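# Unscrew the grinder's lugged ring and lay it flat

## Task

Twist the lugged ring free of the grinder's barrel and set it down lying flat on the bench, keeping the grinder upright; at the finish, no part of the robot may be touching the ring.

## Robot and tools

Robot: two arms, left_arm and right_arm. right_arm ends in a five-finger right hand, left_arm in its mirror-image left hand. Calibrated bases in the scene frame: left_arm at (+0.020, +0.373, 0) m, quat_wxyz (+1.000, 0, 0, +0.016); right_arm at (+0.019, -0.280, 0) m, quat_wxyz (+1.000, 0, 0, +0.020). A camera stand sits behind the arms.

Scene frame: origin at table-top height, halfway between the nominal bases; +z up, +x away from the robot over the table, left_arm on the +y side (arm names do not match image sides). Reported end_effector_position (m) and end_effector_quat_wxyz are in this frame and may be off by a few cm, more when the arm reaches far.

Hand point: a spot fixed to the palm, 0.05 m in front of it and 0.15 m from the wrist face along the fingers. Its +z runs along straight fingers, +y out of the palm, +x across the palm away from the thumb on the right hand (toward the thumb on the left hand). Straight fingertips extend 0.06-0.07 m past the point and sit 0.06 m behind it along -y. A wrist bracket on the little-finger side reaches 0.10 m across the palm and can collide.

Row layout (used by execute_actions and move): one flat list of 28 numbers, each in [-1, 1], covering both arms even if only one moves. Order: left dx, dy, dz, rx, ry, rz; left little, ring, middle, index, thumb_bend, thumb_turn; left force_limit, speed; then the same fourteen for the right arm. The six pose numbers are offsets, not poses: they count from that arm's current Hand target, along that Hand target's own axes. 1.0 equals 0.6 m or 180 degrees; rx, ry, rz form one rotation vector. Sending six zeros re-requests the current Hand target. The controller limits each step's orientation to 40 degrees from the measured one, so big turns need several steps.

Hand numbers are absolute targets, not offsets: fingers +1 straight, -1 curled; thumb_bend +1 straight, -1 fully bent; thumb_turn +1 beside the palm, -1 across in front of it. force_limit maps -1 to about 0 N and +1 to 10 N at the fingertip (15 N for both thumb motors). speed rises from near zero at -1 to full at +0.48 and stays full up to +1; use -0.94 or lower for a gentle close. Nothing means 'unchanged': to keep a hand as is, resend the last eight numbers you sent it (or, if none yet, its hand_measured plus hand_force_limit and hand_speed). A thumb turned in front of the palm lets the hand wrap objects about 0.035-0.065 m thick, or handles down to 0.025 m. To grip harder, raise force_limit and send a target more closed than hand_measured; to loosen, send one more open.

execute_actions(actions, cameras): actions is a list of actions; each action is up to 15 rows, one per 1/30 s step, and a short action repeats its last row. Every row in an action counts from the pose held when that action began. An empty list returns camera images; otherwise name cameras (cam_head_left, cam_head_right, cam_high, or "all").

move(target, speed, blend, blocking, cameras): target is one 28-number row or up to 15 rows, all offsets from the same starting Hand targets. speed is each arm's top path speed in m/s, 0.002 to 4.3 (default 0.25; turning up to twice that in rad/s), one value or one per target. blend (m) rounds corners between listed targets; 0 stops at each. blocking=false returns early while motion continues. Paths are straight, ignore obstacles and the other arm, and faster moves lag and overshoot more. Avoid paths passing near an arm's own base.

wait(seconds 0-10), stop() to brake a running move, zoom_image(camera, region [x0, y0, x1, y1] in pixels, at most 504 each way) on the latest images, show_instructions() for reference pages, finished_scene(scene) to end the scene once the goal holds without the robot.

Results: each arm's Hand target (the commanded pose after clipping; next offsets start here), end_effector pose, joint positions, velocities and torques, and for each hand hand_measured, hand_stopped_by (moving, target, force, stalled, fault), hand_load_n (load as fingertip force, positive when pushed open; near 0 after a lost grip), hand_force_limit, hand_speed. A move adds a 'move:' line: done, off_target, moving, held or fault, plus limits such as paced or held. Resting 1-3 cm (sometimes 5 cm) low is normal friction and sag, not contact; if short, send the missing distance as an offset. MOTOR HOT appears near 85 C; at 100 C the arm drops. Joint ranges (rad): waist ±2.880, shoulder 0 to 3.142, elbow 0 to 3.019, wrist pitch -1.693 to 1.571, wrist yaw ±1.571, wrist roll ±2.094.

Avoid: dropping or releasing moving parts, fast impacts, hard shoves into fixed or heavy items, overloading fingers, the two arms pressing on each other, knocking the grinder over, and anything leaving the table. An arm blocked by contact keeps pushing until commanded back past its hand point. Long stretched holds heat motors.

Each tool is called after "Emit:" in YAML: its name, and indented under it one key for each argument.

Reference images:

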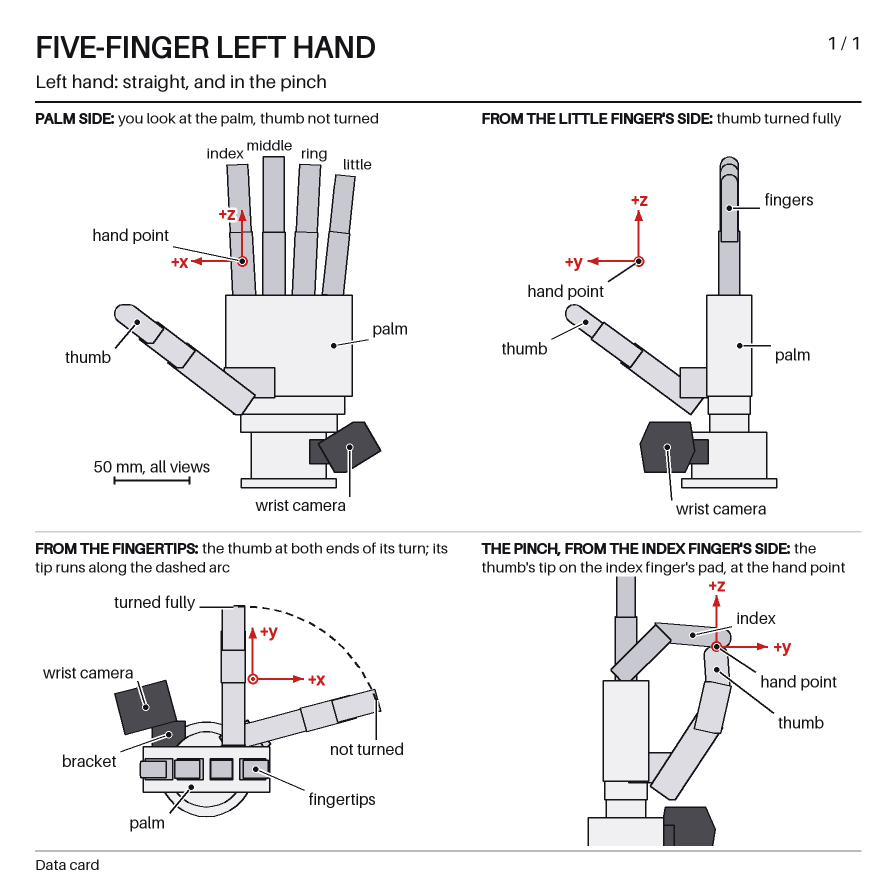

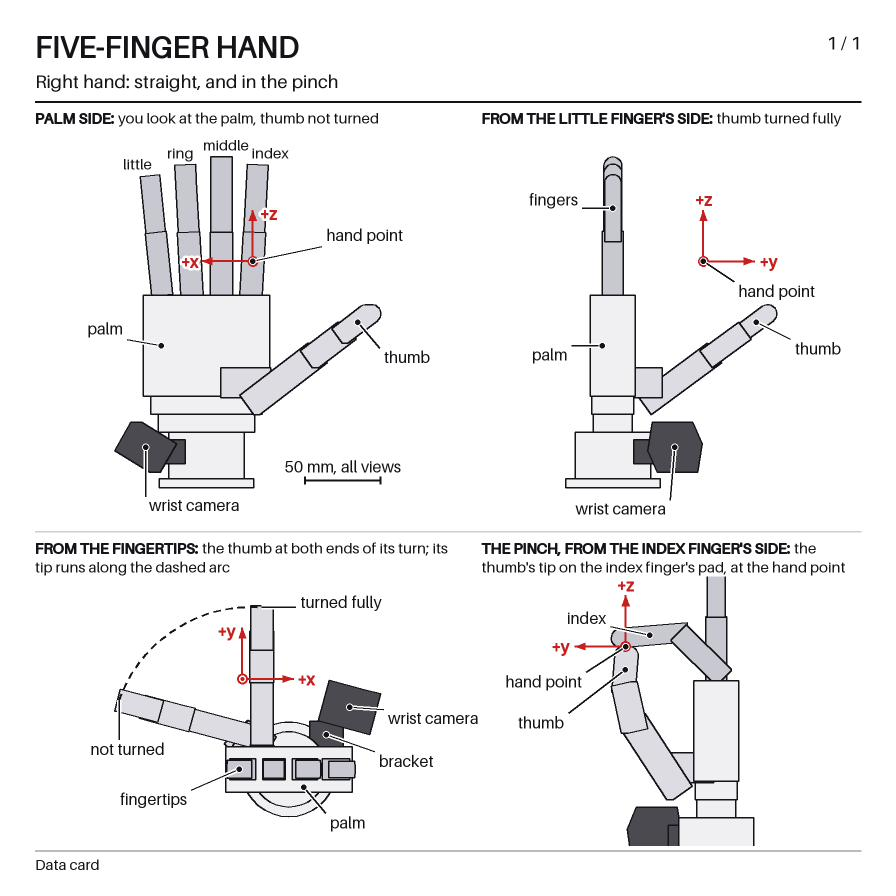

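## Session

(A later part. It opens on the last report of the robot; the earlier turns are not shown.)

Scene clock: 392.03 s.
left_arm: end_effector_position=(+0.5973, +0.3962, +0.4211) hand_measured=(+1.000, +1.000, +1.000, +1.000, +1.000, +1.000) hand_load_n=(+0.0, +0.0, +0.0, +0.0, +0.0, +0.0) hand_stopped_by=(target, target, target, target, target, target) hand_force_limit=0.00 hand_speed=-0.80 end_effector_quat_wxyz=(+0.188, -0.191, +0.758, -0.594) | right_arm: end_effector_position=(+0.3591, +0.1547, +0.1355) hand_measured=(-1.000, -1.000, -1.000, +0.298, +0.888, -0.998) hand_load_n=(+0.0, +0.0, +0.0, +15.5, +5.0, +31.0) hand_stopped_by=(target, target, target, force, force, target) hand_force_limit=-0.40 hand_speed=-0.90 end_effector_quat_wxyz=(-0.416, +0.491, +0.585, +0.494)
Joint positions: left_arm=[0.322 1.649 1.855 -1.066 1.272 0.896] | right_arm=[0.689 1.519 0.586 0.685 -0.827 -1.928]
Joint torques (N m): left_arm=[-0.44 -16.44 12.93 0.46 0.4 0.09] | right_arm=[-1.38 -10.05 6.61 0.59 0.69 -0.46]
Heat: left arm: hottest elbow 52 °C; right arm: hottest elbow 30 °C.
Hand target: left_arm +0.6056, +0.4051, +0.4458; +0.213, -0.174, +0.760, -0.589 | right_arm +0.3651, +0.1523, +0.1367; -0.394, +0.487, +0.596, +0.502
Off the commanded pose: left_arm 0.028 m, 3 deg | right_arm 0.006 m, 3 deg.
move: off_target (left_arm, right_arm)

Emit:
wait:
  seconds: 0.1
  cameras: ["all"]

Emit:
zoom_image:
  camera: "cam_head_left"
  region: [250, 285, 300, 335]

Emit:
zoom_image:
  camera: "cam_high"
  region: [350, 180, 400, 230]

Emit:
zoom_image:
  camera: "cam_head_right"
  region: [255, 280, 305, 330]

Scene clock: 392.73 s.
left_arm: end_effector_position=(+0.5973, +0.3962, +0.4211) hand_measured=(+1.000, +1.000, +1.000, +1.000, +1.000, +1.000) hand_load_n=(+0.0, +0.0, +0.0, +0.0, +0.0, +0.0) hand_stopped_by=(target, target, target, target, target, target) hand_force_limit=0.00 hand_speed=-0.80 end_effector_quat_wxyz=(+0.188, -0.191, +0.758, -0.594) | right_arm: end_effector_position=(+0.3591, +0.1546, +0.1354) hand_measured=(-1.000, -1.000, -1.000, +0.298, +0.888, -0.998) hand_load_n=(+0.0, +0.0, +0.0, +16.0, +5.0, +31.0) hand_stopped_by=(target, target, target, force, force, target) hand_force_limit=-0.40 hand_speed=-0.90 end_effector_quat_wxyz=(-0.416, +0.491, +0.585, +0.494)
Joint positions: left_arm=[0.322 1.649 1.855 -1.066 1.272 0.896] | right_arm=[0.689 1.519 0.586 0.685 -0.827 -1.928]
Joint torques (N m): left_arm=[-0.32 -16.5 12.97 0.49 0.41 0.1] | right_arm=[-1.38 -9.93 6.63 0.65 0.69 -0.46]
Heat: left arm: hottest elbow 52 °C; right arm: hottest elbow 30 °C.
Hand target: left_arm +0.6056, +0.4051, +0.4458; +0.213, -0.174, +0.760, -0.589 | right_arm +0.3651, +0.1523, +0.1366; -0.395, +0.487, +0.596, +0.502
Off the commanded pose: left_arm 0.028 m, 3 deg | right_arm 0.006 m, 3 deg.
wait: 0.10 s; at rest from the start

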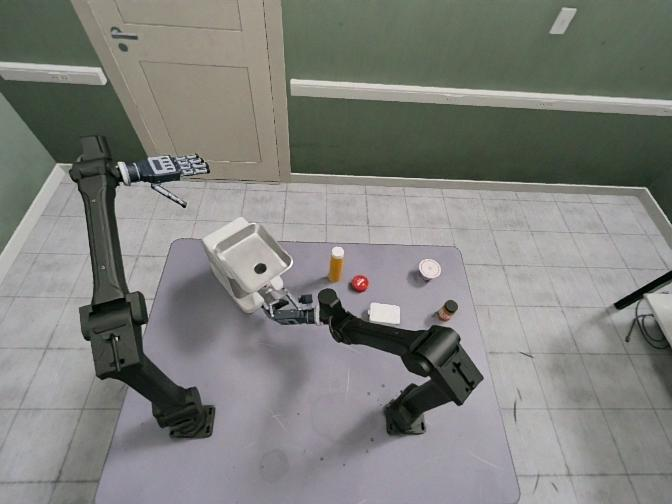

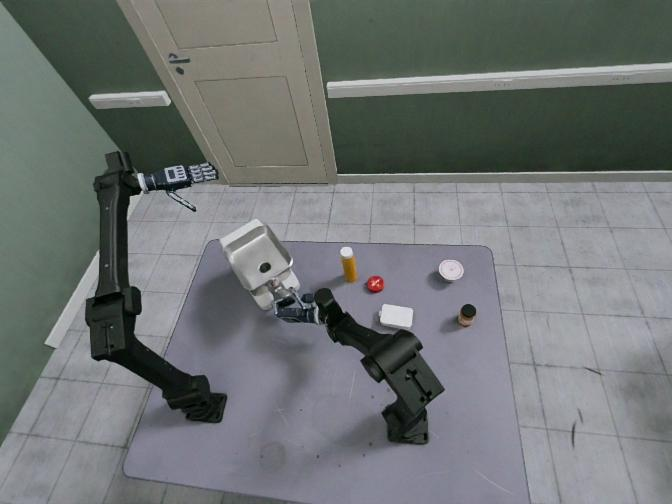

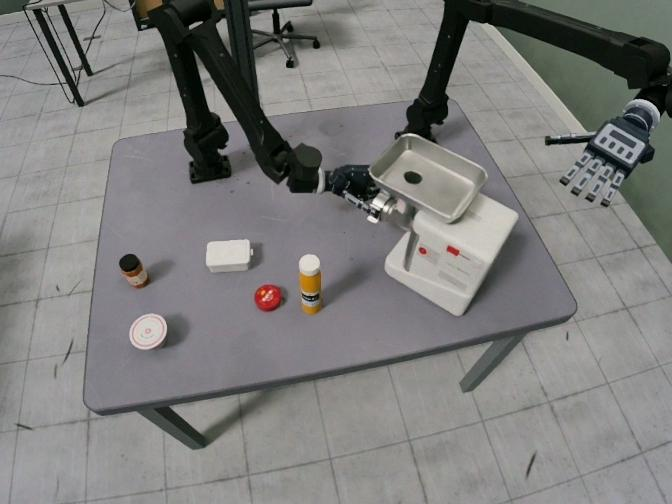

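Scaled by 10.080 from the camera's 672x504 image, which has a finer 960x720 frame.

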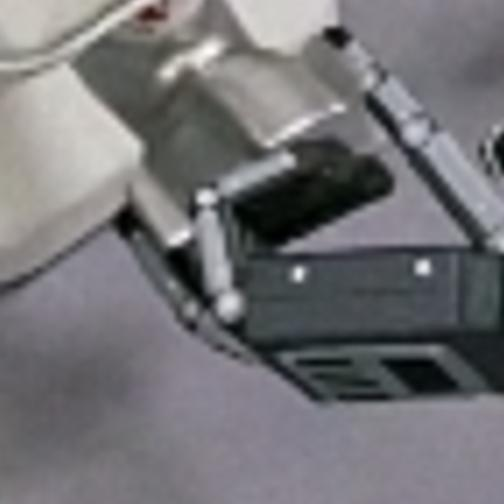

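Scaled by 10.080 from the camera's 672x504 image, which has a finer 960x720 frame.

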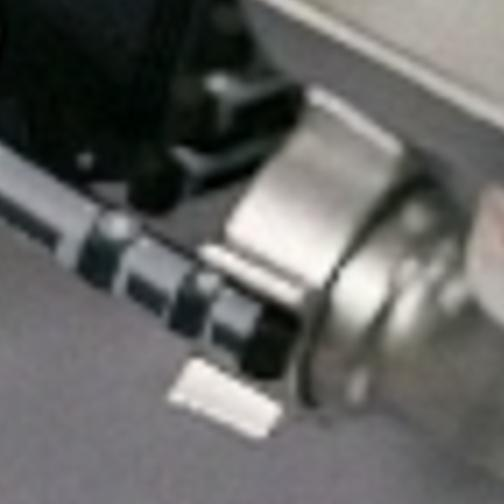

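Scaled by 10.080 from the camera's 672x504 image, which has a finer 960x720 frame.

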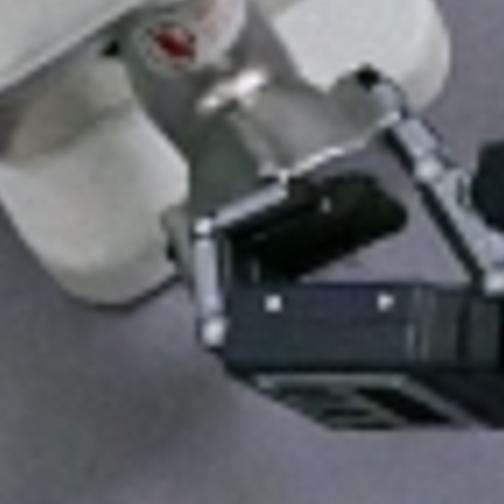

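Emit:
move:
  target: [0,0,0,0,0,0,1,1,1,1,1,1,0,-0.8,-0.065,-0.0104,0.0139,0,-0.0133,-0.01,-1,-1,-1,-0.1,0.6,-1,-0.4,-0.9]
  speed: 0.08

Scene clock: 400.40 s.
left_arm: end_effector_position=(+0.5973, +0.3962, +0.4211) hand_measured=(+1.000, +1.000, +1.000, +1.000, +1.000, +1.000) hand_load_n=(+0.0, +0.0, +0.0, +0.0, +0.0, +0.0) hand_stopped_by=(target, target, target, target, target, target) hand_force_limit=0.00 hand_speed=-0.80 end_effector_quat_wxyz=(+0.188, -0.191, +0.758, -0.594) | right_arm: end_effector_position=(+0.3598, +0.1561, +0.1347) hand_measured=(-1.000, -1.000, -1.000, +0.298, +0.890, -0.998) hand_load_n=(+0.0, +0.0, +0.0, +11.5, +12.5, +40.0) hand_stopped_by=(target, target, target, force, force, target) hand_force_limit=-0.40 hand_speed=-0.90 end_effector_quat_wxyz=(-0.406, +0.473, +0.594, +0.508)
Joint positions: left_arm=[0.322 1.649 1.855 -1.066 1.272 0.896] | right_arm=[0.69 1.541 0.58 0.732 -0.828 -1.963]
Joint torques (N m): left_arm=[-0.09 -16.26 12.9 0.5 0.4 0.11] | right_arm=[-1.2 -3.43 5.71 0.95 1.57 -0.74]
Heat: left arm: hottest elbow 52 °C; right arm: hottest elbow 30 °C.
Hand target: left_arm +0.6056, +0.4051, +0.4458; +0.213, -0.174, +0.760, -0.589 | right_arm +0.3675, +0.1533, +0.0964; -0.374, +0.488, +0.612, +0.498
Off the commanded pose: left_arm 0.028 m, 3 deg | right_arm 0.039 m, 5 deg.
move: off_target (left_arm, right_arm)

Emit:
move:
  target: [0,0,0,0,0,0,1,1,1,1,1,1,0,-0.8,-0.080,-0.0138,0.0185,0,0,0,-1,-1,-1,-0.1,0.6,-1,-0.4,-0.9]
  speed: 0.1
  cameras: ["cam_high"]

Emit:
zoom_image:
  camera: "cam_high"
  region: [350, 170, 420, 240]

Scene clock: 401.93 s.
left_arm: end_effector_position=(+0.5973, +0.3962, +0.4211) hand_measured=(+1.000, +1.000, +1.000, +1.000, +1.000, +1.000) hand_load_n=(-0.5, +0.0, +0.0, +0.0, +0.0, -0.5) hand_stopped_by=(target, target, target, target, target, target) hand_force_limit=0.00 hand_speed=-0.80 end_effector_quat_wxyz=(+0.188, -0.191, +0.758, -0.594) | right_arm: end_effector_position=(+0.3594, +0.1587, +0.1273) hand_measured=(-1.000, -1.000, -1.000, +0.298, +0.892, -0.998) hand_load_n=(+0.0, +0.0, +0.0, +16.0, +27.5, +33.0) hand_stopped_by=(target, target, target, force, force, target) hand_force_limit=-0.40 hand_speed=-0.90 end_effector_quat_wxyz=(-0.401, +0.437, +0.596, +0.542)
Joint positions: left_arm=[0.322 1.649 1.855 -1.066 1.272 0.896] | right_arm=[0.69 1.638 0.558 0.943 -0.84 -1.975]
Joint torques (N m): left_arm=[-0.32 -16.21 12.94 0.44 0.39 0.11] | right_arm=[-1.73 0.97 4.68 -0.62 1.68 -0.68]
Heat: left arm: hottest elbow 52 °C; right arm: hottest elbow 30 °C.
Hand target: left_arm +0.6056, +0.4051, +0.4458; +0.213, -0.174, +0.760, -0.589 | right_arm +0.3716, +0.1531, +0.0465; -0.374, +0.488, +0.612, +0.498
Off the commanded pose: left_arm 0.028 m, 3 deg | right_arm 0.082 m, 9 deg.
move: off_target (left_arm, right_arm)
Images, in order (width x height): cam_high 672x504.

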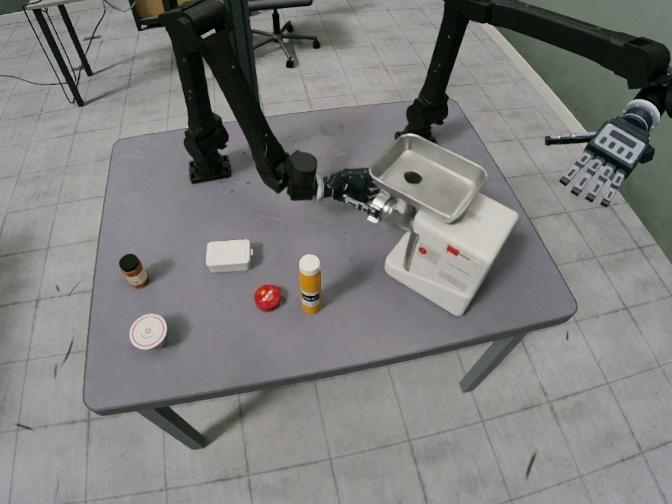

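Scaled by 7.200 from the camera's 672x504 image, which has a finer 960x720 frame.

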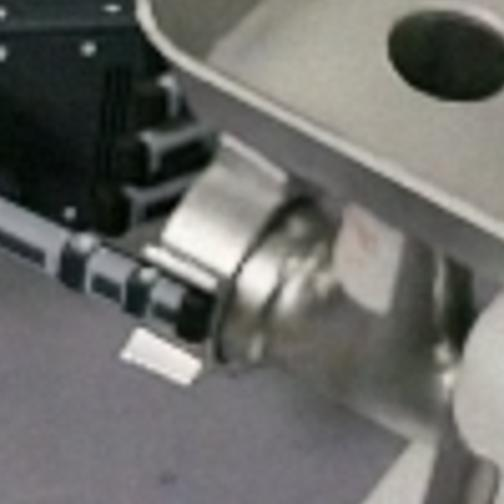

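Emit:
zoom_image:
  camera: "cam_high"
  region: [362, 184, 392, 224]

Scaled by 12.600 from the camera's 672x504 image, which has a finer 960x720 frame.

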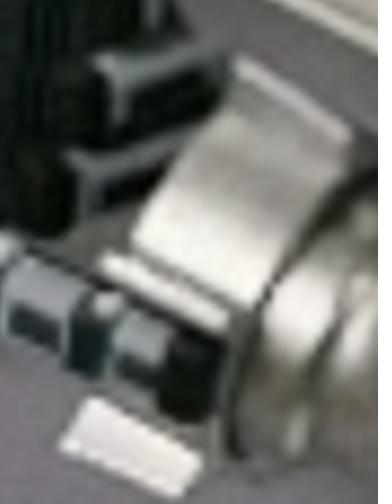

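Emit:
move:
  target: [0,0,0,0,0,0,1,1,1,1,1,1,0,-0.8,0.1372,0.0226,-0.0303,0,0.0355,0.0267,-1,-1,-1,-0.1,0.6,-1,-0.4,-0.9]
  speed: 0.12

Scene clock: 407.30 s.
left_arm: end_effector_position=(+0.5973, +0.3962, +0.4211) hand_measured=(+1.000, +1.000, +1.000, +1.000, +1.000, +1.000) hand_load_n=(+0.0, +0.0, +0.0, +0.0, +0.0, +0.0) hand_stopped_by=(target, target, target, target, target, target) hand_force_limit=0.00 hand_speed=-0.80 end_effector_quat_wxyz=(+0.188, -0.191, +0.758, -0.594) | right_arm: end_effector_position=(+0.3588, +0.1574, +0.1337) hand_measured=(-1.000, -1.000, -1.000, +0.298, +0.888, -1.000) hand_load_n=(+0.0, +0.0, +0.0, +7.0, +4.0, +6.0) hand_stopped_by=(target, target, target, force, force, target) hand_force_limit=-0.40 hand_speed=-0.90 end_effector_quat_wxyz=(-0.425, +0.472, +0.575, +0.516)
Joint positions: left_arm=[0.322 1.649 1.855 -1.066 1.272 0.896] | right_arm=[0.69 1.579 0.568 0.851 -0.834 -1.884]
Joint torques (N m): left_arm=[-0.09 -16.21 12.9 0.54 0.4 0.1] | right_arm=[-1.96 -9.99 6.3 0.91 -0.23 0.19]
Heat: left arm: hottest elbow 52 °C; right arm: hottest elbow 30 °C.
Hand target: left_arm +0.6056, +0.4051, +0.4458; +0.213, -0.174, +0.760, -0.589 | right_arm +0.3640, +0.1541, +0.1316; -0.428, +0.485, +0.569, +0.509
Off the commanded pose: left_arm 0.028 m, 3 deg | right_arm 0.007 m, 2 deg.
move: off_target (left_arm)

Emit:
move:
  target: [0,0,0,0,0,0,1,1,1,1,1,1,0,-0.8,0.0033,-0.0098,-0.0036,0,0.08,0.06,-1,-1,-1,-0.1,0.6,-1,-0.4,-0.9]
  speed: 0.08

Scene clock: 410.43 s.
left_arm: end_effector_position=(+0.5973, +0.3962, +0.4211) hand_measured=(+1.000, +1.000, +1.000, +1.000, +1.000, +1.000) hand_load_n=(+0.0, +0.0, +0.0, +0.0, +0.0, +0.0) hand_stopped_by=(target, target, target, target, target, target) hand_force_limit=0.00 hand_speed=-0.80 end_effector_quat_wxyz=(+0.188, -0.191, +0.758, -0.594) | right_arm: end_effector_position=(+0.3548, +0.1567, +0.1413) hand_measured=(-1.000, -1.000, -1.000, +0.296, +0.888, -1.000) hand_load_n=(+0.0, +0.0, +0.0, +2.0, +1.5, -2.0) hand_stopped_by=(target, target, target, force, force, target) hand_force_limit=-0.40 hand_speed=-0.90 end_effector_quat_wxyz=(+0.538, -0.458, -0.471, -0.528)
Joint positions: left_arm=[0.322 1.649 1.855 -1.066 1.272 0.896] | right_arm=[0.666 1.772 0.552 1.436 -0.875 -1.408]
Joint torques (N m): left_arm=[0.03 -16.26 12.98 0.4 0.41 0.1] | right_arm=[-1.96 -8.94 3.9 2.33 0.1 0.24]
Heat: left arm: hottest elbow 52 °C; right arm: hottest wrist yaw 30 °C.
Hand target: left_arm +0.6056, +0.4051, +0.4458; +0.213, -0.174, +0.760, -0.589 | right_arm +0.3580, +0.1521, +0.1329; +0.542, -0.468, -0.463, -0.523
Off the commanded pose: left_arm 0.028 m, 3 deg | right_arm 0.010 m, 2 deg.
move: off_target (left_arm)

Emit:
move:
  target: [0,0,0,0,0,0,1,1,1,1,1,1,0,-0.8,0.0835,-0.005,0.007,0,0.0133,0.01,-1,-1,-1,-0.1,0.6,-1,-0.4,-0.9]
  speed: 0.08
  cameras: ["cam_high"]

Emit:
zoom_image:
  camera: "cam_high"
  region: [362, 184, 392, 224]

Scene clock: 412.07 s.
left_arm: end_effector_position=(+0.5973, +0.3962, +0.4211) hand_measured=(+1.000, +1.000, +1.000, +1.000, +1.000, +1.000) hand_load_n=(+0.0, +0.0, +0.0, +0.0, +0.0, +0.0) hand_stopped_by=(target, target, target, target, target, target) hand_force_limit=0.00 hand_speed=-0.80 end_effector_quat_wxyz=(+0.188, -0.191, +0.758, -0.594) | right_arm: end_effector_position=(+0.3512, +0.1543, +0.1431) hand_measured=(-1.000, -1.000, -1.000, +0.296, +0.888, -1.000) hand_load_n=(+0.5, +0.0, +0.0, +3.0, +4.0, -2.5) hand_stopped_by=(target, target, target, force, force, target) hand_force_limit=-0.40 hand_speed=-0.90 end_effector_quat_wxyz=(+0.561, -0.494, -0.444, -0.494)
Joint positions: left_arm=[0.322 1.649 1.855 -1.066 1.272 0.896] | right_arm=[0.665 1.712 0.543 1.351 -0.867 -1.315]
Joint torques (N m): left_arm=[0.03 -16.15 12.98 0.46 0.4 0.1] | right_arm=[-2.14 -15.85 4.98 2.78 -0.01 0.12]
Heat: left arm: hottest elbow 52 °C; right arm: hottest elbow 29 °C.
Hand target: left_arm +0.6056, +0.4051, +0.4458; +0.213, -0.174, +0.760, -0.589 | right_arm +0.3562, +0.1496, +0.1831; +0.559, -0.465, -0.444, -0.524
Off the commanded pose: left_arm 0.028 m, 3 deg | right_arm 0.041 m, 5 deg.
move: off_target (left_arm, right_arm)
Images, in order (width x height): cam_high 672x504.

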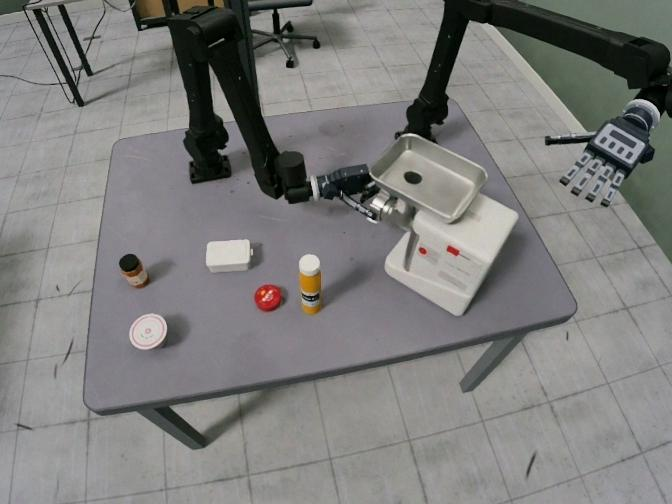

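Scaled by 12.600 from the camera's 672x504 image, which has a finer 960x720 frame.

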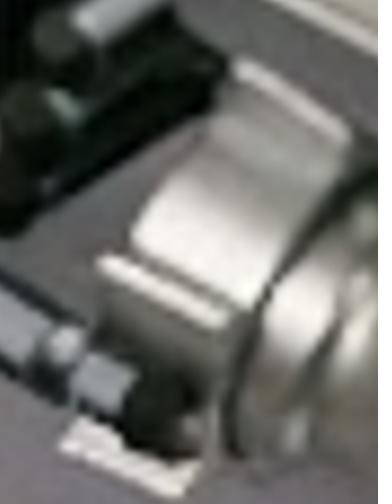

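Emit:
move:
  target: [0,0,0,0,0,0,1,1,1,1,1,1,0,-0.8,0.05,-0.003,0.004,0,0,0,-1,-1,-1,-0.1,0.6,-1,-0.4,-0.9]
  speed: 0.08
  cameras: ["cam_high"]

Emit:
zoom_image:
  camera: "cam_high"
  region: [362, 184, 392, 224]

Scene clock: 413.47 s.
left_arm: end_effector_position=(+0.5973, +0.3962, +0.4211) hand_measured=(+1.000, +1.000, +1.000, +1.000, +1.000, +1.000) hand_load_n=(+0.0, +0.0, +0.0, +0.0, +0.0, +0.0) hand_stopped_by=(target, target, target, target, target, target) hand_force_limit=0.00 hand_speed=-0.80 end_effector_quat_wxyz=(+0.188, -0.191, +0.758, -0.594) | right_arm: end_effector_position=(+0.3479, +0.1504, +0.1457) hand_measured=(-1.000, -1.000, -1.000, +0.296, +0.888, -1.000) hand_load_n=(+0.0, +0.0, +0.0, +5.5, +7.0, -1.5) hand_stopped_by=(target, target, target, force, force, target) hand_force_limit=-0.40 hand_speed=-0.90 end_effector_quat_wxyz=(+0.564, -0.520, -0.437, -0.470)
Joint positions: left_arm=[0.322 1.649 1.855 -1.066 1.272 0.896] | right_arm=[0.663 1.638 0.535 1.222 -0.867 -1.302]
Joint torques (N m): left_arm=[-0.09 -16.26 12.9 0.47 0.43 0.1] | right_arm=[-2.2 -18.02 6.41 3.67 -0.21 0.01]
Heat: left arm: hottest elbow 52 °C; right arm: hottest elbow 29 °C.
Hand target: left_arm +0.6056, +0.4051, +0.4458; +0.213, -0.174, +0.760, -0.589 | right_arm +0.3560, +0.1468, +0.2131; +0.559, -0.465, -0.444, -0.524
Off the commanded pose: left_arm 0.028 m, 3 deg | right_arm 0.068 m, 9 deg.
move: off_target (left_arm, right_arm)
Images, in order (width x height): cam_high 672x504.

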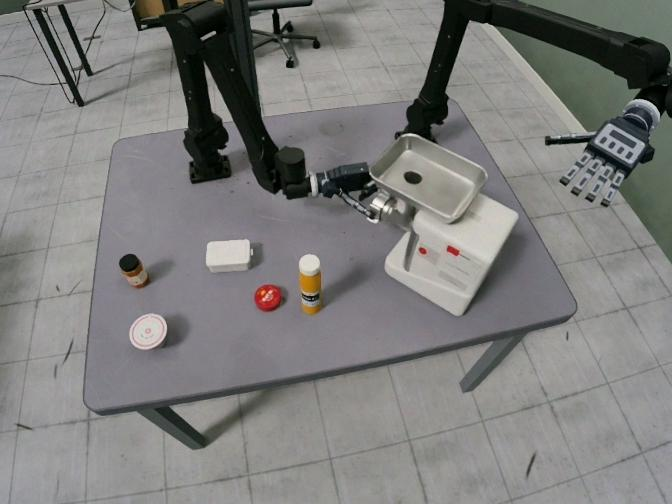

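Scaled by 12.600 from the camera's 672x504 image, which has a finer 960x720 frame.

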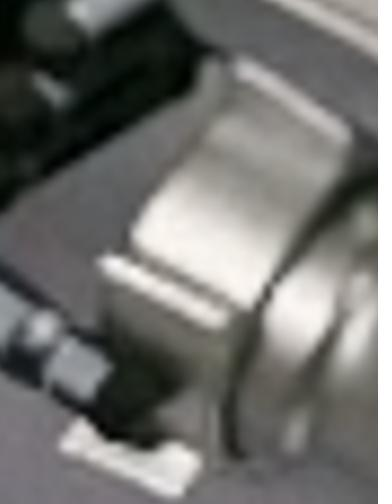

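Emit:
move:
  target: [0,0,0,0,0,0,1,1,1,1,1,1,0,-0.8,-0.1257,0.0238,-0.0152,0,-0.0978,-0.0733,-1,-1,-1,-0.1,0.6,-1,-0.4,-0.9]
  speed: 0.1

Scene clock: 418.63 s.
left_arm: end_effector_position=(+0.5973, +0.3962, +0.4211) hand_measured=(+1.000, +1.000, +1.000, +1.000, +1.000, +1.000) hand_load_n=(+0.0, +0.0, +0.0, +0.0, -0.5, +0.0) hand_stopped_by=(target, target, target, target, target, target) hand_force_limit=0.00 hand_speed=-0.80 end_effector_quat_wxyz=(+0.188, -0.191, +0.758, -0.594) | right_arm: end_effector_position=(+0.3506, +0.1475, +0.1330) hand_measured=(-1.000, -1.000, -1.000, +0.298, +0.888, -1.000) hand_load_n=(+0.0, +0.5, +0.0, +8.0, +5.0, +6.5) hand_stopped_by=(target, target, target, force, force, target) hand_force_limit=-0.40 hand_speed=-0.90 end_effector_quat_wxyz=(-0.436, +0.479, +0.576, +0.498)
Joint positions: left_arm=[0.322 1.649 1.855 -1.066 1.272 0.896] | right_arm=[0.674 1.537 0.548 0.796 -0.871 -1.877]
Joint torques (N m): left_arm=[-0.32 -16.5 12.89 0.44 0.41 0.11] | right_arm=[-1.49 -8.29 8.18 0.85 1.11 -0.1]
Heat: left arm: hottest elbow 52 °C; right arm: hottest elbow 29 °C.
Hand target: left_arm +0.6056, +0.4051, +0.4458; +0.213, -0.174, +0.760, -0.589 | right_arm +0.3661, +0.1511, +0.1365; -0.421, +0.485, +0.574, +0.507
Off the commanded pose: left_arm 0.028 m, 3 deg | right_arm 0.016 m, 2 deg.
move: off_target (left_arm, right_arm)

Emit:
move:
  target: [0,0,0,0,0,0,1,1,1,1,1,1,0,-0.8,-0.0992,-0.003,0.0208,0,-0.0355,-0.0267,-1,-1,-1,-0.1,0.6,-1,-0.4,-0.9]
  speed: 0.1

Scene clock: 420.20 s.
left_arm: end_effector_position=(+0.5973, +0.3962, +0.4211) hand_measured=(+1.000, +1.000, +1.000, +1.000, +1.000, +1.000) hand_load_n=(+0.0, +0.0, +0.0, +0.0, +0.0, -0.5) hand_stopped_by=(target, target, target, target, target, target) hand_force_limit=0.00 hand_speed=-0.80 end_effector_quat_wxyz=(+0.188, -0.191, +0.758, -0.594) | right_arm: end_effector_position=(+0.3519, +0.1504, +0.1280) hand_measured=(-1.000, -1.000, -1.000, +0.298, +0.892, -0.998) hand_load_n=(+0.0, +0.0, +0.0, +13.5, +22.5, +40.5) hand_stopped_by=(target, target, target, force, force, target) hand_force_limit=-0.40 hand_speed=-0.90 end_effector_quat_wxyz=(-0.405, +0.455, +0.603, +0.515)
Joint positions: left_arm=[0.322 1.649 1.855 -1.066 1.272 0.896] | right_arm=[0.683 1.561 0.548 0.797 -0.855 -1.993]
Joint torques (N m): left_arm=[-0.32 -16.32 12.9 0.5 0.4 0.11] | right_arm=[-1.08 0.32 7.9 -0.13 2.67 -0.7]
Heat: left arm: hottest elbow 52 °C; right arm: hottest elbow 30 °C.
Hand target: left_arm +0.6056, +0.4051, +0.4458; +0.213, -0.174, +0.760, -0.589 | right_arm +0.3747, +0.1557, +0.0764; -0.367, +0.488, +0.617, +0.496
Off the commanded pose: left_arm 0.028 m, 3 deg | right_arm 0.057 m, 6 deg.
joint sent to its limit (right arm) — joint 6 (wrist roll), lower limit. The joint targets are off in position, not in orientation.
move: off_target (left_arm, right_arm)

Emit:
move:
  target: [0,0,0,0,0,0,1,1,1,1,1,1,0,-0.8,-0.090,-0.016,0.028,0,0,0,-1,-1,-1,-0.1,0.6,-1,-0.4,-0.9]
  speed: 0.1
  cameras: ["all"]

Emit:
zoom_image:
  camera: "cam_high"
  region: [362, 184, 392, 224]

Emit:
zoom_image:
  camera: "cam_head_left"
  region: [250, 285, 300, 335]

Scene clock: 422.23 s.
left_arm: end_effector_position=(+0.5973, +0.3962, +0.4211) hand_measured=(+1.000, +1.000, +1.000, +1.000, +1.000, +1.000) hand_load_n=(+0.0, +0.0, +0.0, +0.0, +0.0, +0.0) hand_stopped_by=(target, target, target, target, target, target) hand_force_limit=0.00 hand_speed=-0.80 end_effector_quat_wxyz=(+0.188, -0.191, +0.758, -0.594) | right_arm: end_effector_position=(+0.3565, +0.1549, +0.1236) hand_measured=(-1.000, -1.000, -1.000, +0.298, +0.894, -0.998) hand_load_n=(+0.0, +0.0, +0.0, +16.0, +32.0, +19.0) hand_stopped_by=(target, target, target, force, force, target) hand_force_limit=-0.40 hand_speed=-0.90 end_effector_quat_wxyz=(-0.382, +0.401, +0.612, +0.566)
Joint positions: left_arm=[0.322 1.649 1.855 -1.066 1.272 0.896] | right_arm=[0.683 1.688 0.538 1.043 -0.858 -2.049]
Joint torques (N m): left_arm=[-0.21 -16.62 12.93 0.44 0.4 0.1] | right_arm=[-1.44 3.9 5.86 -2.1 2.51 -0.22]
Heat: left arm: hottest elbow 53 °C; right arm: hottest elbow 30 °C.
Hand target: left_arm +0.6056, +0.4051, +0.4458; +0.213, -0.174, +0.760, -0.589 | right_arm +0.3797, +0.1589, +0.0195; -0.367, +0.488, +0.617, +0.497
Off the commanded pose: left_arm 0.028 m, 3 deg | right_arm 0.107 m, 13 deg.
joint sent to its limit (right arm) — joint 6 (wrist roll), lower limit. The joint targets are off in position, not in orientation.
move: off_target (left_arm, right_arm)

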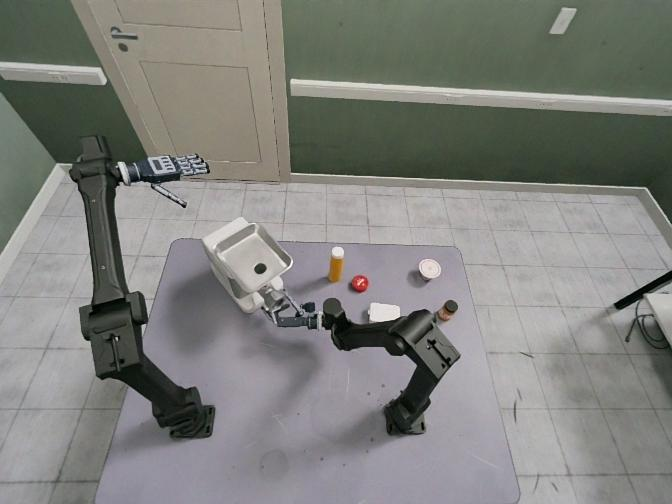

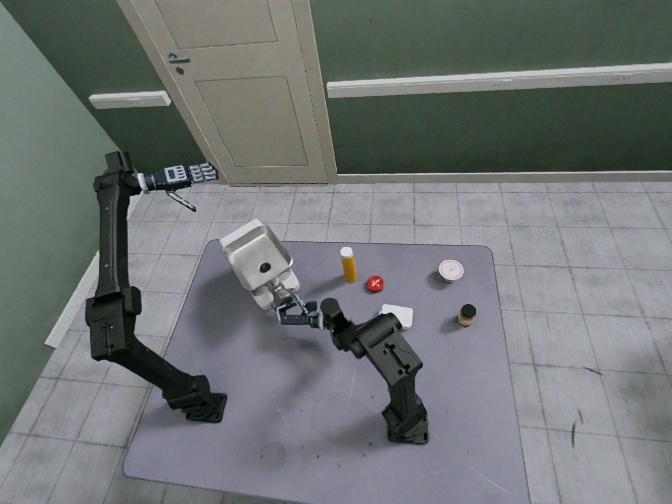

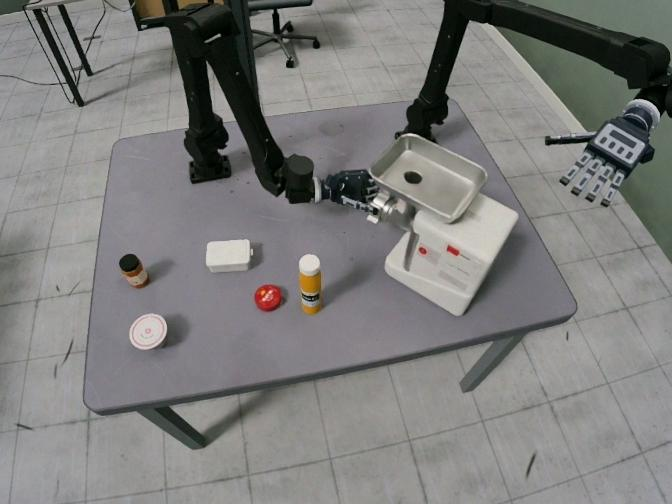

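Scaled by 12.600 from the camera's 672x504 image, which has a finer 960x720 frame.

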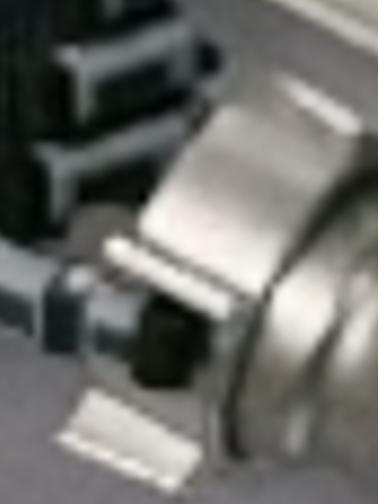

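Scaled by 10.080 from the camera's 672x504 image, which has a finer 960x720 frame.

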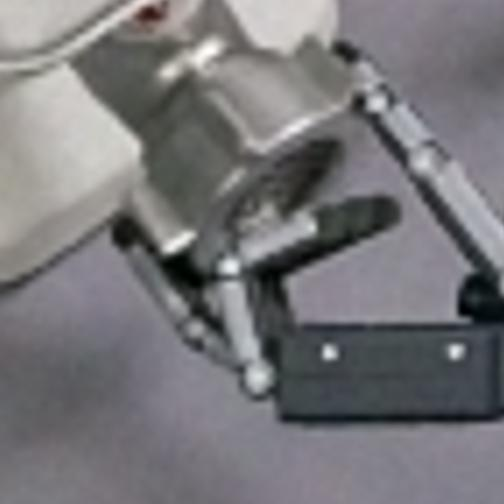

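Emit:
move:
  target: [0,0,0,0,0,0,1,1,1,1,1,1,0,-0.8,0.1645,0.0225,-0.058,0,0.0355,0.0267,-1,-1,-1,-0.1,0.6,-1,-0.4,-0.9]
  speed: 0.12
  cameras: ["cam_high"]

Emit:
zoom_image:
  camera: "cam_high"
  region: [362, 184, 392, 224]

Scene clock: 424.27 s.
left_arm: end_effector_position=(+0.5973, +0.3962, +0.4211) hand_measured=(+1.000, +1.000, +1.000, +1.000, +1.000, +1.000) hand_load_n=(+0.0, +0.0, +0.0, +0.0, +0.0, +0.0) hand_stopped_by=(target, target, target, target, target, target) hand_force_limit=0.00 hand_speed=-0.80 end_effector_quat_wxyz=(+0.188, -0.191, +0.758, -0.594) | right_arm: end_effector_position=(+0.3564, +0.1530, +0.1313) hand_measured=(-1.000, -1.000, -1.000, +0.296, +0.888, -1.000) hand_load_n=(+0.0, +0.0, +0.0, +2.0, +2.5, -3.5) hand_stopped_by=(target, target, target, force, force, target) hand_force_limit=-0.40 hand_speed=-0.90 end_effector_quat_wxyz=(-0.414, +0.459, +0.589, +0.521)
Joint positions: left_arm=[0.322 1.649 1.855 -1.066 1.272 0.896] | right_arm=[0.683 1.579 0.555 0.85 -0.849 -1.939]
Joint torques (N m): left_arm=[-0.15 -16.38 13.01 0.49 0.42 0.1] | right_arm=[-2.32 -8.94 6.67 0.76 0.03 0.41]
Heat: left arm: hottest elbow 53 °C; right arm: hottest wrist yaw 31 °C.
Hand target: left_arm +0.6056, +0.4051, +0.4458; +0.213, -0.174, +0.760, -0.589 | right_arm +0.3667, +0.1490, +0.1238; -0.421, +0.485, +0.574, +0.507
Off the commanded pose: left_arm 0.028 m, 3 deg | right_arm 0.013 m, 4 deg.
move: off_target (left_arm, right_arm)
Images, in order (width x height): cam_high 672x504.

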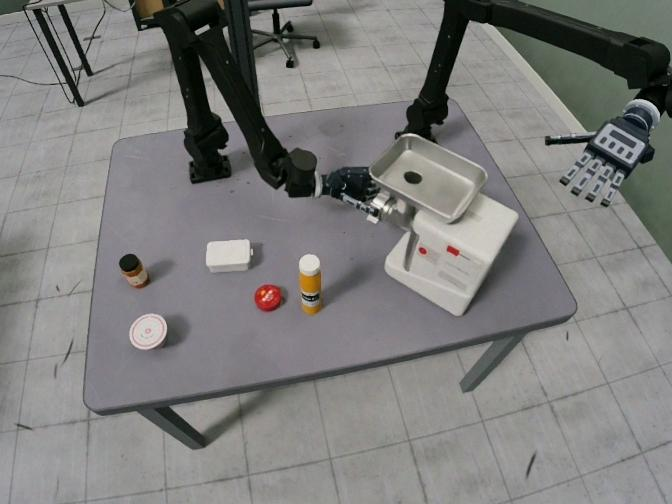

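Scaled by 12.600 from the camera's 672x504 image, which has a finer 960x720 frame.

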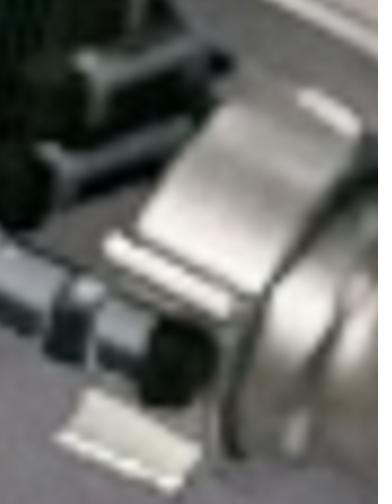

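Emit:
move:
  target:
    - [0,0,0,0,0,0,1,1,1,1,1,1,0,-0.8,0.012,0,0,0,0,0,-1,-1,-1,0.5,1,-1,-0.4,-0.6]
    - [0,0,0,0,0,0,1,1,1,1,1,1,0,-0.8,0.012,-0.1333,-0.1,0,0,0,-1,-1,-1,0.5,1,-1,-0.4,-0.6]
  speed: 0.15
  cameras: ["all"]

Emit:
zoom_image:
  camera: "cam_high"
  region: [362, 184, 392, 224]

Emit:
zoom_image:
  camera: "cam_head_left"
  region: [258, 284, 298, 324]

Emit:
zoom_image:
  camera: "cam_head_right"
  region: [266, 282, 306, 322]

Scene clock: 427.23 s.
left_arm: end_effector_position=(+0.5973, +0.3962, +0.4211) hand_measured=(+1.000, +1.000, +1.000, +1.000, +1.000, +1.000) hand_load_n=(+0.0, +0.0, +0.0, -0.5, +0.0, +0.0) hand_stopped_by=(target, target, target, target, target, target) hand_force_limit=0.00 hand_speed=-0.80 end_effector_quat_wxyz=(+0.188, -0.191, +0.758, -0.594) | right_arm: end_effector_position=(+0.2894, +0.0877, +0.1169) hand_measured=(-1.000, -1.000, -1.000, +0.500, +1.000, -1.000) hand_load_n=(+0.0, +0.0, +0.0, +0.0, +0.0, +0.0) hand_stopped_by=(target, target, target, target, target, target) hand_force_limit=-0.40 hand_speed=-0.60 end_effector_quat_wxyz=(-0.418, +0.491, +0.576, +0.502)
Joint positions: left_arm=[0.322 1.649 1.855 -1.066 1.272 0.896] | right_arm=[0.682 1.371 0.307 0.846 -0.825 -1.902]
Joint torques (N m): left_arm=[-0.09 -16.26 13.07 0.49 0.39 0.09] | right_arm=[-0.44 -7.36 5.19 2.25 0.01 0.15]
Heat: left arm: hottest elbow 53 °C; right arm: hottest elbow 30 °C.
Hand target: left_arm +0.6056, +0.4051, +0.4458; +0.213, -0.174, +0.760, -0.589 | right_arm +0.2861, +0.0893, +0.1247; -0.421, +0.485, +0.574, +0.507
Off the commanded pose: left_arm 0.028 m, 3 deg | right_arm 0.009 m, 1 deg.
move: off_target (left_arm)

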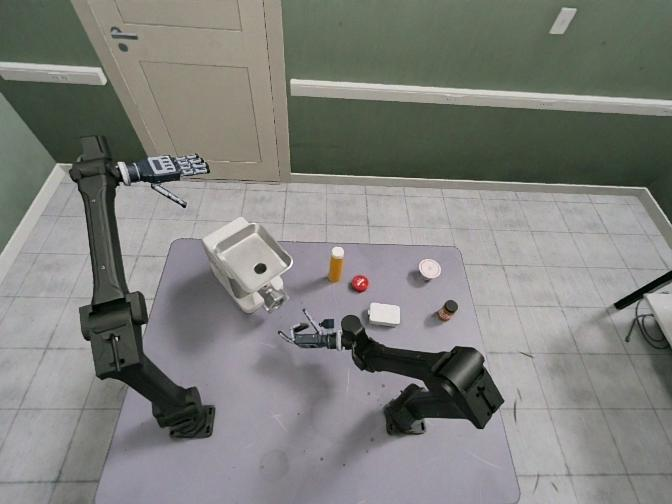

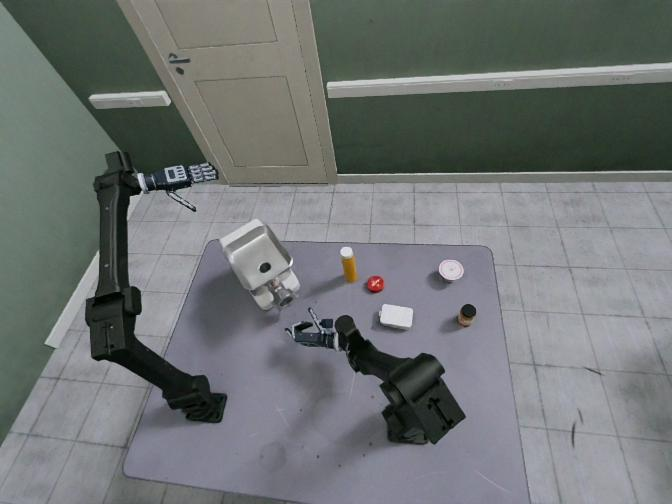

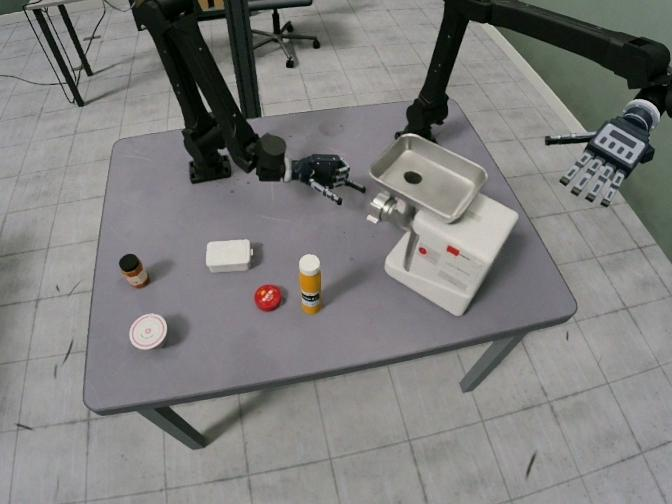

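Scaled by 12.600 from the camera's 672x504 image, which has a finer 960x720 frame.

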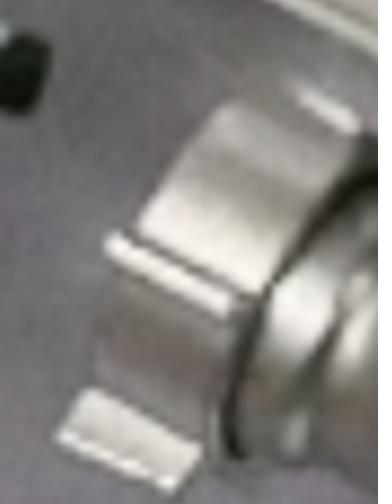

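Scaled by 12.600 from the camera's 672x504 image, which has a finer 960x720 frame.

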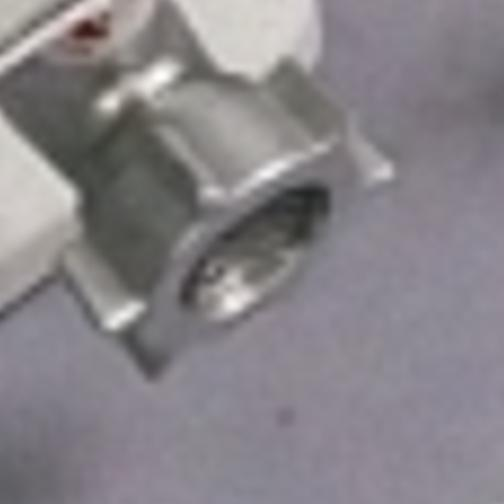

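Scaled by 12.600 from the camera's 672x504 image, which has a finer 960x720 frame.

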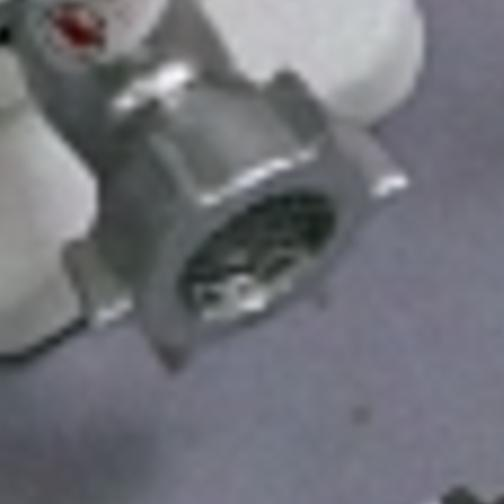

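Emit:
move:
  target: [0,0,0,0,0,0,1,1,1,1,1,1,0,-0.8,0.0925,0.0193,-0.0515,-0.2957,0.0127,0.0712,-1,-1,-1,1,1,-1,-0.4,-0.3]
  speed: 0.3

Scene clock: 430.77 s.
left_arm: end_effector_position=(+0.5973, +0.3962, +0.4211) hand_measured=(+1.000, +1.000, +1.000, +1.000, +1.000, +1.000) hand_load_n=(+0.0, +0.0, +0.0, +0.0, +0.0, +0.0) hand_stopped_by=(target, target, target, target, target, target) hand_force_limit=0.00 hand_speed=-0.80 end_effector_quat_wxyz=(+0.188, -0.191, +0.758, -0.594) | right_arm: end_effector_position=(+0.2879, +0.0468, +0.1725) hand_measured=(-1.000, -1.000, -1.000, +1.000, +1.000, -1.000) hand_load_n=(+0.0, +0.0, +0.0, +0.0, +0.0, +0.0) hand_stopped_by=(target, target, target, target, target, target) hand_force_limit=-0.40 hand_speed=-0.30 end_effector_quat_wxyz=(-0.206, +0.676, +0.232, +0.668)
Joint positions: left_arm=[0.322 1.649 1.855 -1.066 1.272 0.896] | right_arm=[1.248 1.249 0.332 0.89 0.659 -1.584]
Joint torques (N m): left_arm=[-0.15 -16.09 12.89 0.49 0.41 0.11] | right_arm=[-0.03 -3.9 9.8 1.68 0.21 0.15]
Heat: left arm: hottest elbow 53 °C; right arm: hottest elbow 30 °C.
Hand target: left_arm +0.6056, +0.4051, +0.4458; +0.213, -0.174, +0.760, -0.589 | right_arm +0.2875, +0.0660, +0.1849; -0.223, +0.671, +0.223, +0.671
Off the commanded pose: left_arm 0.028 m, 3 deg | right_arm 0.023 m, 2 deg.
move: off_target (left_arm, right_arm)

Emit:
move:
  target: [0,0,0,0,0,0,1,1,1,1,1,1,0,-0.8,0.0167,-0.0417,0.03,0,0,0,-1,-1,-1,1,1,-1,-0.4,-0.3]
  speed: 0.12

Scene clock: 432.10 s.
left_arm: end_effector_position=(+0.5973, +0.3962, +0.4211) hand_measured=(+1.000, +1.000, +1.000, +1.000, +1.000, +1.000) hand_load_n=(+0.0, +0.0, +0.0, +0.0, +0.0, +0.0) hand_stopped_by=(target, target, target, target, target, target) hand_force_limit=0.00 hand_speed=-0.80 end_effector_quat_wxyz=(+0.188, -0.191, +0.758, -0.594) | right_arm: end_effector_position=(+0.2877, +0.0775, +0.1822) hand_measured=(-1.000, -1.000, -1.000, +1.000, +1.000, -1.000) hand_load_n=(+0.0, +0.0, +0.0, +0.0, +0.0, +0.5) hand_stopped_by=(target, target, target, target, target, target) hand_force_limit=-0.40 hand_speed=-0.30 end_effector_quat_wxyz=(-0.207, +0.676, +0.232, +0.668)
Joint positions: left_arm=[0.322 1.649 1.855 -1.066 1.272 0.896] | right_arm=[1.277 1.302 0.415 0.858 0.687 -1.584]
Joint torques (N m): left_arm=[-0.32 -16.26 12.97 0.47 0.4 0.09] | right_arm=[-0.21 -4.84 10.1 1.66 0.22 0.15]
Heat: left arm: hottest elbow 53 °C; right arm: hottest elbow 30 °C.
Hand target: left_arm +0.6056, +0.4051, +0.4458; +0.213, -0.174, +0.760, -0.589 | right_arm +0.2871, +0.0969, +0.1950; -0.223, +0.671, +0.223, +0.671
Off the commanded pose: left_arm 0.028 m, 3 deg | right_arm 0.023 m, 2 deg.
move: off_target (left_arm, right_arm)

Emit:
move:
  target: [0,0,0,0,0,0,1,1,1,1,1,1,0,-0.8,0.0,0.006,0.08,0,0,0,-1,-1,-1,1,1,-1,-0.4,-0.3]
  speed: 0.1

Scene clock: 433.43 s.
left_arm: end_effector_position=(+0.5973, +0.3962, +0.4211) hand_measured=(+1.000, +1.000, +1.000, +1.000, +1.000, +1.000) hand_load_n=(-0.5, +0.0, +0.0, +0.0, +0.0, -0.5) hand_stopped_by=(target, target, target, target, target, target) hand_force_limit=0.00 hand_speed=-0.80 end_effector_quat_wxyz=(+0.188, -0.191, +0.758, -0.594) | right_arm: end_effector_position=(+0.3167, +0.1096, +0.1813) hand_measured=(-1.000, -1.000, -1.000, +1.000, +1.000, -1.000) hand_load_n=(+0.0, +0.0, +0.0, +0.0, +0.0, +0.5) hand_stopped_by=(target, target, target, target, target, target) hand_force_limit=-0.40 hand_speed=-0.30 end_effector_quat_wxyz=(-0.213, +0.675, +0.240, +0.664)
Joint positions: left_arm=[0.322 1.649 1.855 -1.066 1.272 0.896] | right_arm=[1.21 1.398 0.507 0.858 0.599 -1.584]
Joint torques (N m): left_arm=[-0.15 -16.5 12.9 0.53 0.41 0.08] | right_arm=[-2.02 -6.42 10.19 1.92 -0.06 0.14]
Heat: left arm: hottest elbow 53 °C; right arm: hottest elbow 30 °C.
Hand target: left_arm +0.6056, +0.4051, +0.4458; +0.213, -0.174, +0.760, -0.589 | right_arm +0.3276, +0.1227, +0.1948; -0.223, +0.671, +0.223, +0.671
Off the commanded pose: left_arm 0.028 m, 3 deg | right_arm 0.022 m, 2 deg.
move: off_target (left_arm, right_arm)

Emit:
move:
  target: [0,0,0,0,0,0,1,1,1,1,1,1,0,-0.8,-0.0667,0.0393,0.015,0,0,0,-1,-1,-1,1,1,-1,-0.4,-0.3]
  speed: 0.08

Scene clock: 434.97 s.
left_arm: end_effector_position=(+0.5973, +0.3962, +0.4211) hand_measured=(+1.000, +1.000, +1.000, +1.000, +1.000, +1.000) hand_load_n=(+0.0, +0.0, +0.0, -0.5, +0.0, -0.5) hand_stopped_by=(target, target, target, target, target, target) hand_force_limit=0.00 hand_speed=-0.80 end_effector_quat_wxyz=(+0.188, -0.191, +0.758, -0.594) | right_arm: end_effector_position=(+0.3381, +0.1146, +0.1678) hand_measured=(-1.000, -1.000, -1.000, +1.000, +1.000, -1.000) hand_load_n=(+0.0, +0.0, +0.0, +0.5, +0.0, +0.0) hand_stopped_by=(target, target, target, target, target, target) hand_force_limit=-0.40 hand_speed=-0.30 end_effector_quat_wxyz=(-0.235, +0.661, +0.227, +0.675)
Joint positions: left_arm=[0.322 1.649 1.855 -1.066 1.272 0.896] | right_arm=[1.15 1.502 0.507 1.02 0.524 -1.579]
Joint torques (N m): left_arm=[-0.38 -16.38 12.98 0.47 0.41 0.1] | right_arm=[-2.78 -5.83 6.26 1.87 0.11 0.11]
Heat: left arm: hottest elbow 53 °C; right arm: hottest elbow 30 °C.
Hand target: left_arm +0.6056, +0.4051, +0.4458; +0.213, -0.174, +0.760, -0.589 | right_arm +0.3490, +0.1091, +0.1548; -0.223, +0.671, +0.223, +0.671
Off the commanded pose: left_arm 0.028 m, 3 deg | right_arm 0.018 m, 2 deg.
move: off_target (left_arm, right_arm)

Emit:
move:
  target: [0,0,0,0,0,0,1,1,1,1,1,1,0,-0.8,-0.0232,-0.0093,-0.025,0,0,0,-1,-1,-1,1,1,-1,-0.4,-0.3]
  speed: 0.06

Scene clock: 436.33 s.
left_arm: end_effector_position=(+0.5973, +0.3962, +0.4211) hand_measured=(+1.000, +1.000, +1.000, +1.000, +1.000, +1.000) hand_load_n=(+0.0, +0.0, +0.0, +0.0, +0.0, +0.0) hand_stopped_by=(target, target, target, target, target, target) hand_force_limit=0.00 hand_speed=-0.80 end_effector_quat_wxyz=(+0.188, -0.191, +0.758, -0.594) | right_arm: end_effector_position=(+0.3370, +0.1135, +0.1646) hand_measured=(-1.000, -1.000, -1.000, +1.000, +1.000, -1.000) hand_load_n=(+0.0, +0.0, +0.0, +0.5, +0.0, +0.0) hand_stopped_by=(target, target, target, target, target, target) hand_force_limit=-0.40 hand_speed=-0.30 end_effector_quat_wxyz=(-0.240, +0.657, +0.214, +0.682)
Joint positions: left_arm=[0.322 1.649 1.855 -1.066 1.272 0.896] | right_arm=[1.157 1.532 0.501 1.084 0.543 -1.575]
Joint torques (N m): left_arm=[-0.5 -16.32 12.94 0.46 0.44 0.1] | right_arm=[-0.85 -6.12 3.88 1.76 0.75 0.07]
Heat: left arm: hottest elbow 53 °C; right arm: hottest elbow 30 °C.
Hand target: left_arm +0.6056, +0.4051, +0.4458; +0.213, -0.174, +0.760, -0.589 | right_arm +0.3336, +0.1046, +0.1408; -0.223, +0.671, +0.223, +0.671
Off the commanded pose: left_arm 0.028 m, 3 deg | right_arm 0.026 m, 3 deg.
move: off_target (left_arm, right_arm)

Emit:
move:
  target: [0,0,0,0,0,0,1,1,1,1,1,1,0,-0.8,-0.015,0,-0.03,0,0,0,-1,-1,-1,1,1,-1,-0.4,-0.3]
  speed: 0.06

Scene clock: 437.63 s.
left_arm: end_effector_position=(+0.5973, +0.3962, +0.4211) hand_measured=(+1.000, +1.000, +1.000, +1.000, +1.000, +1.000) hand_load_n=(+0.0, +0.0, +0.0, +0.0, +0.0, +0.0) hand_stopped_by=(target, target, target, target, target, target) hand_force_limit=0.00 hand_speed=-0.80 end_effector_quat_wxyz=(+0.188, -0.191, +0.758, -0.594) | right_arm: end_effector_position=(+0.3249, +0.1039, +0.1618) hand_measured=(-1.000, -1.000, -1.000, +1.000, +1.000, -1.000) hand_load_n=(+0.0, +0.0, +0.0, +0.5, +0.0, +0.5) hand_stopped_by=(target, target, target, target, target, target) hand_force_limit=-0.40 hand_speed=-0.30 end_effector_quat_wxyz=(-0.245, +0.653, +0.205, +0.687)
Joint positions: left_arm=[0.322 1.649 1.855 -1.066 1.272 0.896] | right_arm=[1.182 1.532 0.463 1.145 0.575 -1.575]
Joint torques (N m): left_arm=[-0.03 -16.67 12.9 0.43 0.42 0.1] | right_arm=[-0.62 -5.48 3.04 1.31 0.64 0.06]
Heat: left arm: hottest elbow 53 °C; right arm: hottest elbow 30 °C.
Hand target: left_arm +0.6056, +0.4051, +0.4458; +0.213, -0.174, +0.760, -0.589 | right_arm +0.3192, +0.0938, +0.1319; -0.223, +0.671, +0.223, +0.671
Off the commanded pose: left_arm 0.028 m, 3 deg | right_arm 0.032 m, 4 deg.
move: off_target (left_arm, right_arm)


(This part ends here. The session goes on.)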